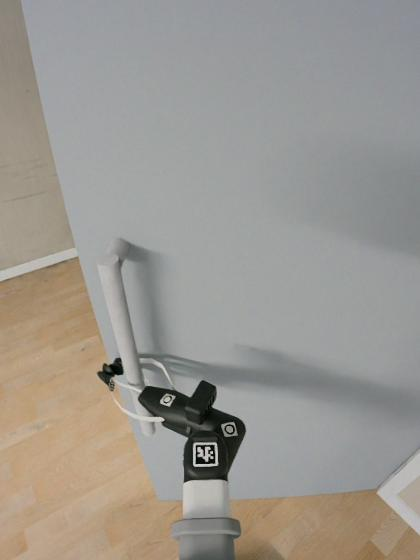

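>>> zoom_image(camera="r1_head_camera", region=[140, 200, 400, 500])

>>> move(r2={"base":{"translate_m":0.20,"strafe_m":0.18},"joints":{"wrist_yaw_rad":1.10},"pace":"slow","contact_limits":{"translate_m":0.8}}, blocking=false, cameras=[])

>>> wait(seconds=6, cameras=["r2_head_camera","r1_head_left_camera"])

Scaled by 1.680 from the camera's 420x560 image, which has a finer 600x800 frame.

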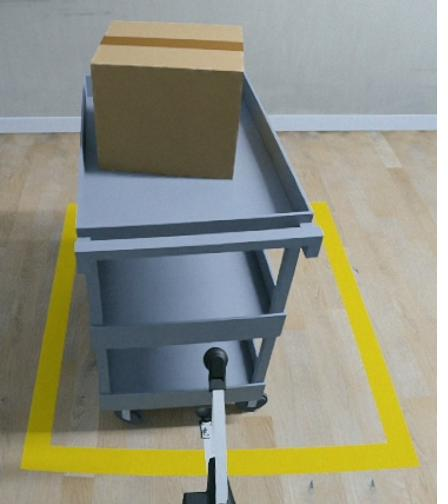

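Scene clock: 1916.70 s.
earlier move: r1 done
move: r2 moving
r1.base_odometry: x=-5.435 y=+2.340 heading=+1.830
r1.turned_by_wheels: +0.000
r1.turned_by_imu: +0.000
r1.base_tilt: forward=-1.6 right=+1.3
r1.lidar_m: 0.70 2.50 1.85 1.55 0.59 0.42 0.38 1.14 1.13 1.87 3.05 0.77
r1.base_status: done
r1.joint_positions: lift_m=+0.643 arm_m=+0.035 wrist_yaw_rad=-0.003 wrist_pitch_rad=+0.000 wrist_roll_rad=+1.570 gripper_m=+0.125
r1.joint_status: not commanded
r1.measured_speeds: all 0
r1.motor_effort: lift_m=+15(15) arm_m=+4(4) wheel_0=-3(4) wheel_1=-3(3) wheel_2=+1(1)
r1.servo_current: wrist_yaw_rad=46(59) wrist_pitch_rad=39(46) wrist_roll_rad=46(59) gripper_m=39(46)
r1.hand_pose: x=+0.4940 y=-0.0882 z=+0.8215 quat_wxyz=(+0.707, +0.707, -0.001, -0.001) (m; r1's base frame)
r1.wrist_depth_mm: - - - - - 1756 1138 / - - - 574 - 1366 1042 / - - - 544 - - 549 / - - 732 535 - - 539 / - - 741 535 - - 535 / - 213 759 525 211 196 535 / - - - 146 - - 525
r2.base_odometry: x=-2.961 y=-0.100 heading=-2.974
r2.turned_by_wheels: -0.004
r2.turned_by_imu: -0.005
r2.base_tilt: forward=-0.7 right=+0.2
r2.lidar_m: 0.48 0.50 2.96 3.88 4.85 2.88 2.00 1.87 1.42 1.01 0.74 0.53
r2.base_status: translate_m moving; strafe_m moving
r2.joint_positions: lift_m=+0.870 arm_m=+0.100 wrist_yaw_rad=+1.077 wrist_pitch_rad=+0.001 wrist_roll_rad=+0.002 gripper_m=-0.037
r2.joint_status: wrist_yaw_rad moving
r2.measured_speeds: translate_m=+0.038 strafe_m=+0.035 rotate_rad=-0.004 lift_m=+0.000 arm_m=+0.000 wrist_yaw_rad=-0.013 wrist_pitch_rad=+0.000 wrist_roll_rad=+0.000
r2.motor_effort: lift_m=+20(20) arm_m=-9(9) wheel_0=-27(29) wheel_1=+0(7) wheel_2=-17(17)
r2.servo_current: wrist_yaw_rad=137(189) wrist_pitch_rad=39(46) wrist_roll_rad=39(52) gripper_m=78(78)
r2.contact_limits: translate_m 0.8
r2.hand_pose: x=+0.4849 y=+0.2125 z=+1.0477 quat_wxyz=(+0.859, +0.000, +0.001, +0.513) (m; r2's base frame)
r2.wrist_depth_mm: - - - 147 200 170 - / - - - - 194 167 - / - - - - 139 175 - / - - - - 198 176 - / - - - - 199 170 149 / - - - 145 141 160 - / - - 147 - 201 179 -
pictures: none
No camera images: "cameras" was empty.

Scene clock: 1920.43 s.
earlier move: r2 off_target
r1.base_odometry: x=-5.435 y=+2.340 heading=+1.830
r1.turned_by_wheels: +0.000
r1.turned_by_imu: +0.000
r1.base_tilt: forward=-1.6 right=+1.3
r1.lidar_m: 0.71 2.47 1.86 1.52 0.59 0.42 0.39 1.02 1.02 1.84 3.07 0.76
r1.base_status: done
r1.joint_positions: lift_m=+0.643 arm_m=+0.035 wrist_yaw_rad=-0.003 wrist_pitch_rad=+0.000 wrist_roll_rad=+1.570 gripper_m=+0.125
r1.joint_status: not commanded
r1.measured_speeds: all 0
r1.motor_effort: lift_m=+15(15) arm_m=+4(4) wheel_0=-4(4) wheel_1=-3(3) wheel_2=+1(1)
r1.servo_current: wrist_yaw_rad=52(65) wrist_pitch_rad=39(52) wrist_roll_rad=46(65) gripper_m=39(52)
r1.hand_pose: x=+0.4940 y=-0.0882 z=+0.8215 quat_wxyz=(+0.707, +0.707, -0.001, -0.001) (m; r1's base frame)
r1.wrist_depth_mm: - - - - - 1756 1138 / - - - 574 - 1336 1060 / - - - 549 - - 549 / - - 741 535 - - 544 / - - 759 530 - - 544 / - 214 759 525 210 196 530 / - - - 146 - - 521
r2.base_odometry: x=-3.120 y=-0.300 heading=-2.973
r2.turned_by_wheels: +0.000
r2.turned_by_imu: -0.266
r2.base_tilt: forward=-0.6 right=+0.1
r2.lidar_m: 0.46 0.49 2.60 2.96 4.80 4.88 2.56 2.16 2.04 1.08 0.71 0.53
r2.base_status: done
r2.joint_positions: lift_m=+0.870 arm_m=+0.101 wrist_yaw_rad=+1.071 wrist_pitch_rad=+0.001 wrist_roll_rad=+0.002 gripper_m=-0.037
r2.joint_status: wrist_yaw_rad off_target (ended at +1.075, target +1.100)
r2.measured_speeds: translate_m=+0.000 strafe_m=+0.001 rotate_rad=+0.000 lift_m=+0.000 arm_m=+0.000 wrist_yaw_rad=+0.000 wrist_pitch_rad=+0.000 wrist_roll_rad=+0.000
r2.on_its_own: wrist_yaw_rad is at rest, and its servo_current (189 mA) is outside its rest range (0 to 104 mA)
r2.motor_effort: lift_m=+20(20) arm_m=-12(13) wheel_0=-24(36) wheel_1=-9(10) wheel_2=-9(21)
r2.servo_current: wrist_yaw_rad=189(202) wrist_pitch_rad=46(46) wrist_roll_rad=39(65) gripper_m=85(85)
r2.contact_limits: translate_m 0.8
r2.hand_pose: x=+0.4864 y=+0.2112 z=+1.0477 quat_wxyz=(+0.860, +0.000, +0.001, +0.510) (m; r2's base frame)
r2.wrist_depth_mm: - - - - 200 171 - / - - - - 194 167 - / - - - - 139 175 - / - - - - 207 177 - / - - - - 200 171 149 / - - - 145 140 165 - / - - 147 - 202 179 -
wait: 3.73 of 6 s (r2 has come to rest)
pictures: r1_head_left_camera, r2_head_camera
Images, in order (width x height): r1_head_left_camera 420x672, r2_head_camera 420x560.

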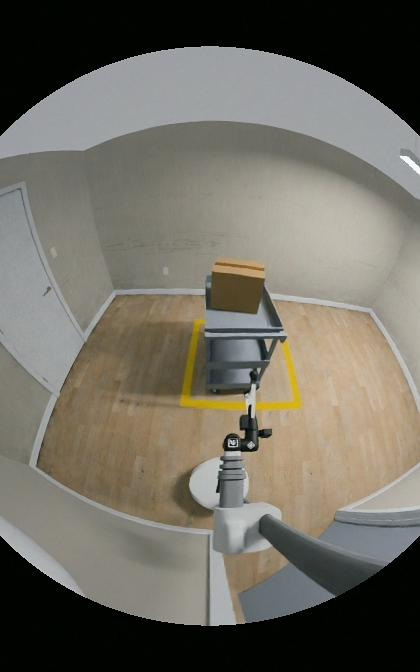

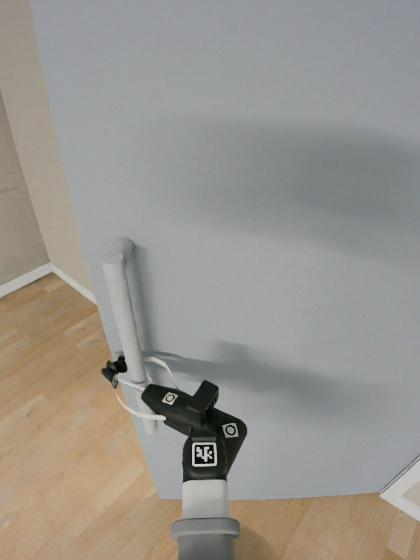

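>>> move(r2={"base":{"translate_m":0.14,"strafe_m":0.22},"joints":{"wrist_yaw_rad":0.98},"pace":"slow","contact_limits":{"translate_m":0.8}}, blocking=false, cameras=[])

>>> wait(seconds=6, cameras=[])

>>> move(r2={"base":{"translate_m":0.085,"strafe_m":0.18},"joints":{"wrist_yaw_rad":0.78},"pace":"slow","contact_limits":{"translate_m":0.8}}, blocking=false, cameras=[])

>>> wait(seconds=6, cameras=["r2_head_camera"])

Scene clock: 1927.10 s.
move: r2 moving
r1: as last shown
r1.lidar_m: 0.71 2.46 1.87 1.50 0.58 0.41 0.39 1.00 1.03 1.87 3.04 0.74
r1.servo_current: wrist_yaw_rad=33(65) wrist_pitch_rad=46(46) wrist_roll_rad=26(52) gripper_m=46(46)
r1.wrist_depth_mm: - - - - - 1756 1160 / - - - 580 - 1336 1042 / - - - 539 - - 554 / - - 732 539 - - 539 / - - 741 535 - - 539 / - 213 759 521 210 197 530 / - - - 146 - - 530
r2.base_odometry: x=-3.125 y=-0.312 heading=-2.975
r2.turned_by_wheels: -0.002
r2.turned_by_imu: -0.014
r2.base_tilt: forward=-0.6 right=+0.0
r2.lidar_m: 0.48 0.48 2.58 2.88 4.67 4.89 2.62 2.19 2.08 1.12 0.71 0.55
r2.base_status: translate_m moving; strafe_m moving
r2.joint_positions: lift_m=+0.870 arm_m=+0.100 wrist_yaw_rad=+0.969 wrist_pitch_rad=+0.001 wrist_roll_rad=+0.002 gripper_m=-0.037
r2.joint_status: wrist_yaw_rad moving
r2.measured_speeds: translate_m=+0.026 strafe_m=+0.041 rotate_rad=-0.001 lift_m=+0.000 arm_m=+0.000 wrist_yaw_rad=-0.031 wrist_pitch_rad=+0.000 wrist_roll_rad=+0.000
r2.motor_effort: lift_m=+20(20) arm_m=-11(13) wheel_0=-16(24) wheel_1=+1(5) wheel_2=-8(9)
r2.servo_current: wrist_yaw_rad=78(228) wrist_pitch_rad=46(46) wrist_roll_rad=33(52) gripper_m=78(85)
r2.contact_limits: translate_m 0.8
r2.hand_pose: x=+0.5067 y=+0.1882 z=+1.0477 quat_wxyz=(+0.885, +0.000, +0.001, +0.466) (m; r2's base frame)
r2.wrist_depth_mm: - - - 142 196 169 - / - - - 151 197 166 - / - - - - 193 173 - / - - - - 195 174 - / - - - 148 203 169 150 / - - - 148 173 160 - / - - 158 - 205 177 -
pictures: none
No camera images: "cameras" was empty.

Scene clock: 1930.80 s.
earlier move: r2 off_target
r1.base_odometry: x=-5.435 y=+2.340 heading=+1.830
r1.turned_by_wheels: +0.000
r1.turned_by_imu: +0.000
r1.base_tilt: forward=-1.6 right=+1.3
r1.lidar_m: 0.69 2.49 1.86 1.53 0.58 0.43 0.41 0.85 0.96 1.87 3.04 0.75
r1.base_status: not commanded
r1.joint_positions: lift_m=+0.643 arm_m=+0.035 wrist_yaw_rad=-0.003 wrist_pitch_rad=+0.000 wrist_roll_rad=+1.570 gripper_m=+0.125
r1.joint_status: not commanded
r1.measured_speeds: all 0
r1.motor_effort: lift_m=+15(15) arm_m=+4(4) wheel_0=-4(5) wheel_1=-3(3) wheel_2=+1(1)
r1.servo_current: wrist_yaw_rad=46(65) wrist_pitch_rad=39(52) wrist_roll_rad=52(65) gripper_m=46(52)
r1.hand_pose: x=+0.4940 y=-0.0882 z=+0.8215 quat_wxyz=(+0.707, +0.707, -0.001, -0.001) (m; r1's base frame)
r1.wrist_depth_mm: - - - - - 1708 1160 / - - - 569 - 1366 1042 / - - - 549 - - 549 / - - 741 544 - - 544 / - - 759 530 - - 535 / - 213 768 530 211 197 525 / - - - 146 - - 521
r2.base_odometry: x=-3.222 y=-0.540 heading=-2.976
r2.turned_by_wheels: +0.000
r2.turned_by_imu: -0.348
r2.base_tilt: forward=-0.7 right=+0.1
r2.lidar_m: 0.46 0.58 2.10 2.31 2.88 4.96 - 2.70 2.45 1.48 0.84 0.57
r2.base_status: done
r2.joint_positions: lift_m=+0.870 arm_m=+0.100 wrist_yaw_rad=+0.948 wrist_pitch_rad=+0.001 wrist_roll_rad=+0.002 gripper_m=-0.037
r2.joint_status: wrist_yaw_rad off_target (ended at +0.951, target +0.980)
r2.measured_speeds: all 0
r2.on_its_own: wrist_yaw_rad is at rest, and its servo_current (221 mA) is outside its rest range (0 to 104 mA)
r2.motor_effort: lift_m=+20(20) arm_m=-12(13) wheel_0=-17(37) wheel_1=-7(12) wheel_2=-3(23)
r2.servo_current: wrist_yaw_rad=221(228) wrist_pitch_rad=46(46) wrist_roll_rad=39(65) gripper_m=78(85)
r2.contact_limits: translate_m 0.8
r2.hand_pose: x=+0.5106 y=+0.1833 z=+1.0477 quat_wxyz=(+0.890, +0.000, +0.001, +0.457) (m; r2's base frame)
r2.wrist_depth_mm: - - - - 196 171 - / - - - - 192 172 154 / - - - - 145 174 - / - - - - 145 175 - / - - - 210 197 176 - / - - - 146 145 167 - / - - - - 200 182 -
wait: 3.70 of 6 s (r2 has come to rest)
pictures: none
No camera images: "cameras" was empty.

Scene clock: 1931.30 s.
move: r2 moving
r1: as last shown
r1.base_tilt: forward=-1.6 right=+1.2
r1.lidar_m: 0.70 2.46 1.86 1.51 0.58 0.40 0.39 0.84 0.95 1.86 3.04 0.78
r1.motor_effort: lift_m=+15(15) arm_m=+4(4) wheel_0=-4(4) wheel_1=-3(3) wheel_2=+1(1)
r1.servo_current: wrist_yaw_rad=46(59) wrist_pitch_rad=39(39) wrist_roll_rad=39(65) gripper_m=46(46)
r1.wrist_depth_mm: - - - - - 1708 1160 / - - - 569 - 1336 1060 / - - - 544 - - 554 / - - 732 544 - - 549 / - - 768 535 - - 539 / - 213 759 525 211 197 530 / - - - 146 - - 521
r2.base_odometry: x=-3.226 y=-0.552 heading=-2.975
r2.turned_by_wheels: +0.000
r2.turned_by_imu: -0.002
r2.base_tilt: forward=-0.6 right=+0.1
r2.lidar_m: 0.48 0.59 2.10 2.31 2.85 4.97 - 2.69 2.43 1.48 0.85 0.60
r2.base_status: translate_m moving; strafe_m moving
r2.joint_positions: lift_m=+0.870 arm_m=+0.100 wrist_yaw_rad=+0.780 wrist_pitch_rad=+0.001 wrist_roll_rad=+0.002 gripper_m=-0.037
r2.joint_status: wrist_yaw_rad moving
r2.measured_speeds: translate_m=+0.028 strafe_m=+0.040 rotate_rad=+0.009 lift_m=+0.000 arm_m=+0.000 wrist_yaw_rad=-0.088 wrist_pitch_rad=+0.000 wrist_roll_rad=+0.000
r2.motor_effort: lift_m=+20(20) arm_m=-9(12) wheel_0=-5(21) wheel_1=+5(7) wheel_2=+4(8)
r2.servo_current: wrist_yaw_rad=13(228) wrist_pitch_rad=39(46) wrist_roll_rad=52(65) gripper_m=85(85)
r2.contact_limits: translate_m 0.8
r2.hand_pose: x=+0.5378 y=+0.1406 z=+1.0477 quat_wxyz=(+0.925, +0.001, +0.001, +0.380) (m; r2's base frame)
r2.wrist_depth_mm: - - - 156 211 182 - / - - - 158 213 183 - / - - - 158 210 189 165 / - - - 159 212 187 167 / - - - 159 218 186 170 / - - - 163 174 179 167 / - 131 - - 221 193 -
pictures: none
No camera images: "cameras" was empty.

Scene clock: 1934.07 s.
earlier move: r2 off_target
r1.base_odometry: x=-5.435 y=+2.340 heading=+1.830
r1.turned_by_wheels: +0.000
r1.turned_by_imu: +0.000
r1.base_tilt: forward=-1.6 right=+1.3
r1.lidar_m: 0.71 2.48 1.86 1.54 0.58 0.42 0.39 0.69 0.85 1.88 3.05 0.75
r1.base_status: not commanded
r1.joint_positions: lift_m=+0.643 arm_m=+0.035 wrist_yaw_rad=-0.003 wrist_pitch_rad=+0.000 wrist_roll_rad=+1.570 gripper_m=+0.125
r1.joint_status: not commanded
r1.measured_speeds: all 0
r1.motor_effort: lift_m=+15(15) arm_m=+4(4) wheel_0=-4(4) wheel_1=-3(3) wheel_2=+1(1)
r1.servo_current: wrist_yaw_rad=52(72) wrist_pitch_rad=33(52) wrist_roll_rad=39(72) gripper_m=39(52)
r1.hand_pose: x=+0.4940 y=-0.0882 z=+0.8215 quat_wxyz=(+0.707, +0.707, -0.001, -0.001) (m; r1's base frame)
r1.wrist_depth_mm: - - - - - 1756 1138 / - - - 574 - 1366 1042 / - - - 544 - - 549 / - - 732 539 - - 544 / - - 741 535 - - 535 / - 213 759 535 210 196 525 / - - - 146 - - 525
r2.base_odometry: x=-3.277 y=-0.731 heading=-2.978
r2.turned_by_wheels: -0.003
r2.turned_by_imu: -0.367
r2.base_tilt: forward=-0.6 right=+0.1
r2.lidar_m: 0.50 0.61 1.07 2.01 2.11 2.85 - 3.92 2.86 2.70 1.12 0.65
r2.base_status: done
r2.joint_positions: lift_m=+0.870 arm_m=+0.100 wrist_yaw_rad=+0.749 wrist_pitch_rad=+0.001 wrist_roll_rad=+0.002 gripper_m=-0.037
r2.joint_status: wrist_yaw_rad off_target (ended at +0.749, target +0.780)
r2.measured_speeds: all 0
r2.on_its_own: wrist_yaw_rad is at rest, and its servo_current (215 mA) is outside its rest range (0 to 104 mA)
r2.motor_effort: lift_m=+20(20) arm_m=-11(14) wheel_0=-16(35) wheel_1=-6(17) wheel_2=-4(19)
r2.servo_current: wrist_yaw_rad=215(228) wrist_pitch_rad=46(46) wrist_roll_rad=39(65) gripper_m=85(85)
r2.contact_limits: translate_m 0.8
r2.hand_pose: x=+0.5421 y=+0.1324 z=+1.0477 quat_wxyz=(+0.931, +0.001, +0.001, +0.366) (m; r2's base frame)
r2.wrist_depth_mm: - - - 159 213 199 - / 1618 - - 156 211 198 183 / - - - 157 215 200 184 / - - - 158 214 200 185 / - - - 160 219 202 185 / 1618 - 166 180 173 196 186 / - - - - 222 206 187
wait: 2.77 of 6 s (r2 has come to rest)
pictures: r2_head_camera
Images, in order (width x height): r2_head_camera 420x560.

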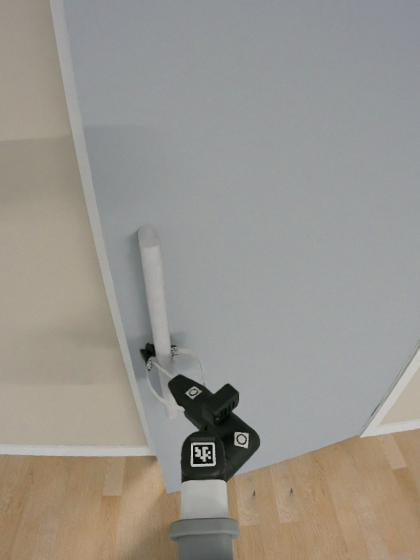

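>>> move(r2={"base":{"translate_m":0.108,"strafe_m":0.169},"joints":{"wrist_yaw_rad":0.6},"pace":"slow","contact_limits":{"translate_m":0.8}}, blocking=false, cameras=[])

>>> wait(seconds=6, cameras=[])

>>> move(r2={"base":{"translate_m":0.128,"strafe_m":0.153},"joints":{"wrist_yaw_rad":0.4},"pace":"slow","contact_limits":{"translate_m":0.8}}, blocking=false, cameras=[])

>>> wait(seconds=6, cameras=["r2_head_camera"])

Scene clock: 1941.23 s.
move: r2 moving
r1: as last shown
r1.lidar_m: 0.71 2.49 1.86 1.53 0.59 0.43 0.38 0.69 0.86 1.88 3.04 0.76
r1.servo_current: wrist_yaw_rad=72(72) wrist_pitch_rad=46(46) wrist_roll_rad=52(59) gripper_m=46(46)
r1.wrist_depth_mm: - - - - - 1708 1138 / - - - 569 - 1366 1042 / - - - 549 - - 544 / - - 750 539 - - 544 / - - 768 535 - - 535 / - 213 778 525 212 197 530 / - - - 146 - - 521
r2.base_odometry: x=-3.282 y=-0.743 heading=-2.978
r2.turned_by_wheels: +0.000
r2.turned_by_imu: +0.000
r2.base_tilt: forward=-0.7 right=+0.1
r2.lidar_m: 0.50 0.77 1.05 2.02 2.11 2.84 - 3.92 2.85 2.72 1.06 0.66
r2.base_status: translate_m moving; strafe_m moving
r2.joint_positions: lift_m=+0.870 arm_m=+0.100 wrist_yaw_rad=+0.605 wrist_pitch_rad=+0.001 wrist_roll_rad=+0.002 gripper_m=-0.037
r2.joint_status: wrist_yaw_rad moving
r2.measured_speeds: translate_m=+0.026 strafe_m=+0.041 rotate_rad=+0.000 lift_m=+0.000 arm_m=+0.000 wrist_yaw_rad=-0.055 wrist_pitch_rad=+0.000 wrist_roll_rad=+0.000
r2.motor_effort: lift_m=+20(20) arm_m=-11(12) wheel_0=-10(18) wheel_1=+5(5) wheel_2=-5(5)
r2.servo_current: wrist_yaw_rad=59(234) wrist_pitch_rad=46(46) wrist_roll_rad=39(52) gripper_m=78(91)
r2.contact_limits: translate_m 0.8
r2.hand_pose: x=+0.5583 y=+0.0920 z=+1.0477 quat_wxyz=(+0.955, +0.001, +0.001, +0.298) (m; r2's base frame)
r2.wrist_depth_mm: - - - 159 219 199 186 / - - - 159 221 200 187 / - - - 162 221 202 189 / - - - 161 223 203 190 / - - - 163 224 206 - / - - 180 163 179 203 191 / - - - - 224 198 192
pictures: none
No camera images: "cameras" was empty.

Scene clock: 1944.10 s.
earlier move: r2 off_target
r1.base_odometry: x=-5.435 y=+2.340 heading=+1.830
r1.turned_by_wheels: +0.000
r1.turned_by_imu: +0.000
r1.base_tilt: forward=-1.6 right=+1.3
r1.lidar_m: 0.71 2.47 1.86 1.53 0.57 0.43 0.40 0.55 0.79 1.86 3.06 0.78
r1.base_status: not commanded
r1.joint_positions: lift_m=+0.643 arm_m=+0.035 wrist_yaw_rad=-0.003 wrist_pitch_rad=+0.000 wrist_roll_rad=+1.570 gripper_m=+0.125
r1.joint_status: not commanded
r1.measured_speeds: all 0
r1.motor_effort: lift_m=+15(15) arm_m=+4(4) wheel_0=-4(4) wheel_1=-3(3) wheel_2=+1(1)
r1.servo_current: wrist_yaw_rad=39(72) wrist_pitch_rad=46(46) wrist_roll_rad=39(72) gripper_m=46(52)
r1.hand_pose: x=+0.4940 y=-0.0882 z=+0.8215 quat_wxyz=(+0.707, +0.707, -0.001, -0.001) (m; r1's base frame)
r1.wrist_depth_mm: - - - - - 1756 1160 / - - - 569 - 1397 1042 / - - - 549 - - 554 / - - 750 539 - - 544 / - - 750 535 - - 535 / - 213 768 521 211 197 530 / - - - 146 - - 525
r2.base_odometry: x=-3.357 y=-0.915 heading=-2.980
r2.turned_by_wheels: -0.002
r2.turned_by_imu: -0.157
r2.base_tilt: forward=-0.6 right=+0.1
r2.lidar_m: 0.50 0.62 0.77 1.48 1.88 2.32 - 5.09 3.21 2.87 1.09 0.64
r2.base_status: done
r2.joint_positions: lift_m=+0.870 arm_m=+0.100 wrist_yaw_rad=+0.574 wrist_pitch_rad=+0.001 wrist_roll_rad=+0.002 gripper_m=-0.037
r2.joint_status: wrist_yaw_rad off_target (ended at +0.577, target +0.600)
r2.measured_speeds: translate_m=+0.000 strafe_m=+0.000 rotate_rad=+0.001 lift_m=+0.000 arm_m=+0.000 wrist_yaw_rad=+0.000 wrist_pitch_rad=+0.000 wrist_roll_rad=+0.000
r2.on_its_own: wrist_yaw_rad is at rest, and its servo_current (156 mA) is outside its rest range (0 to 104 mA)
r2.motor_effort: lift_m=+20(20) arm_m=-9(12) wheel_0=-22(33) wheel_1=-6(7) wheel_2=-8(19)
r2.servo_current: wrist_yaw_rad=156(234) wrist_pitch_rad=39(52) wrist_roll_rad=39(59) gripper_m=85(91)
r2.contact_limits: translate_m 0.8
r2.hand_pose: x=+0.5609 y=+0.0832 z=+1.0477 quat_wxyz=(+0.959, +0.001, +0.001, +0.283) (m; r2's base frame)
r2.wrist_depth_mm: 397 351 300 160 219 206 195 / 407 357 300 162 217 208 196 / 402 357 301 165 221 209 198 / 413 364 304 166 222 211 199 / 413 362 307 169 224 212 200 / 421 366 304 180 173 208 202 / 424 375 158 - 227 216 202
wait: 2.87 of 6 s (r2 has come to rest)
pictures: none
No camera images: "cameras" was empty.

Scene clock: 1944.60 s.
move: r2 moving
r1: as last shown
r1.lidar_m: 0.70 2.46 1.86 1.53 0.57 0.43 0.38 0.55 0.76 1.86 3.07 0.78
r1.servo_current: wrist_yaw_rad=26(59) wrist_pitch_rad=46(52) wrist_roll_rad=46(65) gripper_m=33(46)
r1.wrist_depth_mm: - - - - - 1808 1118 / - - - 569 - 1336 1078 / - - - 544 - - 554 / - - 741 535 - - 544 / - - 750 530 - - 539 / - 213 759 521 211 197 535 / - - - 146 - - 525
r2.base_odometry: x=-3.363 y=-0.926 heading=-2.980
r2.turned_by_wheels: +0.000
r2.turned_by_imu: -0.004
r2.base_tilt: forward=-0.6 right=+0.0
r2.lidar_m: 0.50 0.60 0.74 1.43 1.87 2.27 - 5.08 3.20 2.88 1.10 0.65
r2.base_status: translate_m moving; strafe_m moving
r2.joint_positions: lift_m=+0.870 arm_m=+0.100 wrist_yaw_rad=+0.413 wrist_pitch_rad=+0.001 wrist_roll_rad=+0.002 gripper_m=-0.037
r2.joint_status: wrist_yaw_rad moving
r2.measured_speeds: translate_m=+0.031 strafe_m=+0.038 rotate_rad=-0.003 lift_m=+0.000 arm_m=+0.000 wrist_yaw_rad=-0.081 wrist_pitch_rad=+0.000 wrist_roll_rad=+0.000
r2.motor_effort: lift_m=+20(20) arm_m=-9(9) wheel_0=-7(22) wheel_1=+7(7) wheel_2=-1(6)
r2.servo_current: wrist_yaw_rad=72(176) wrist_pitch_rad=39(46) wrist_roll_rad=65(65) gripper_m=78(85)
r2.contact_limits: translate_m 0.8
r2.hand_pose: x=+0.5704 y=+0.0357 z=+1.0477 quat_wxyz=(+0.979, +0.001, +0.001, +0.205) (m; r2's base frame)
r2.wrist_depth_mm: 343 315 278 159 226 214 205 / 345 317 278 160 227 216 - / 347 320 282 162 229 216 208 / 351 322 283 161 230 217 208 / 353 324 286 163 232 219 211 / 357 329 184 163 181 218 211 / 359 334 294 - 231 216 212
pictures: none
No camera images: "cameras" was empty.

Scene clock: 1947.37 s.
earlier move: r2 done
r1.base_odometry: x=-5.435 y=+2.340 heading=+1.830
r1.turned_by_wheels: +0.000
r1.turned_by_imu: +0.000
r1.base_tilt: forward=-1.6 right=+1.2
r1.lidar_m: 0.71 2.45 1.84 1.54 0.59 0.42 0.40 0.52 0.75 1.87 3.04 0.76
r1.base_status: not commanded
r1.joint_positions: lift_m=+0.643 arm_m=+0.035 wrist_yaw_rad=-0.003 wrist_pitch_rad=+0.000 wrist_roll_rad=+1.570 gripper_m=+0.125
r1.joint_status: not commanded
r1.measured_speeds: all 0
r1.motor_effort: lift_m=+15(15) arm_m=+4(4) wheel_0=-3(4) wheel_1=-3(3) wheel_2=+1(1)
r1.servo_current: wrist_yaw_rad=65(72) wrist_pitch_rad=52(52) wrist_roll_rad=59(65) gripper_m=39(46)
r1.hand_pose: x=+0.4940 y=-0.0882 z=+0.8215 quat_wxyz=(+0.707, +0.707, -0.001, -0.001) (m; r1's base frame)
r1.wrist_depth_mm: - - - - - 1756 1160 / - - - 574 - 1336 1060 / - - - 544 - - 544 / - - 741 539 - - 549 / - - 759 535 - - 539 / - 213 750 525 211 196 535 / - - - 146 - - 525
r2.base_odometry: x=-3.458 y=-1.086 heading=-2.982
r2.turned_by_wheels: -0.001
r2.turned_by_imu: -0.090
r2.base_tilt: forward=-5.1 right=+2.7
r2.lidar_m: 0.45 0.46 0.54 0.96 1.79 1.91 1.31 1.23 1.34 1.77 0.98 0.56
r2.base_status: done
r2.joint_positions: lift_m=+0.870 arm_m=+0.100 wrist_yaw_rad=+0.393 wrist_pitch_rad=+0.014 wrist_roll_rad=+0.002 gripper_m=-0.037
r2.joint_status: all done
r2.measured_speeds: all 0
r2.on_its_own: base_tilt is 5.2 degrees off its reading at the scene's start (forward=-0.6 right=+0.1)
r2.motor_effort: lift_m=+21(21) arm_m=+7(9) wheel_0=-4(22) wheel_1=+7(15) wheel_2=-19(25)
r2.servo_current: wrist_yaw_rad=59(176) wrist_pitch_rad=65(85) wrist_roll_rad=59(65) gripper_m=65(85)
r2.contact_limits: translate_m 0.8
r2.hand_pose: x=+0.5705 y=+0.0296 z=+1.0439 quat_wxyz=(+0.981, -0.001, +0.007, +0.195) (m; r2's base frame)
r2.wrist_depth_mm: 252 228 234 148 217 211 206 / 253 229 235 148 218 212 - / 253 229 235 147 219 211 206 / 254 229 235 147 218 212 207 / 253 229 234 148 220 212 207 / 254 230 186 149 182 212 207 / 253 230 235 - 219 208 207
wait: 2.77 of 6 s (r2 has come to rest)
pictures: r2_head_camera
Images, in order (width x height): r2_head_camera 420x560.

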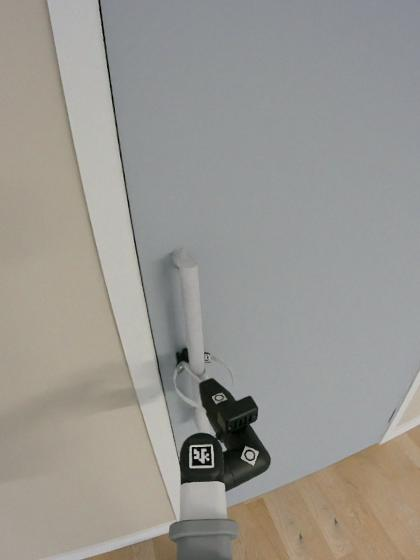

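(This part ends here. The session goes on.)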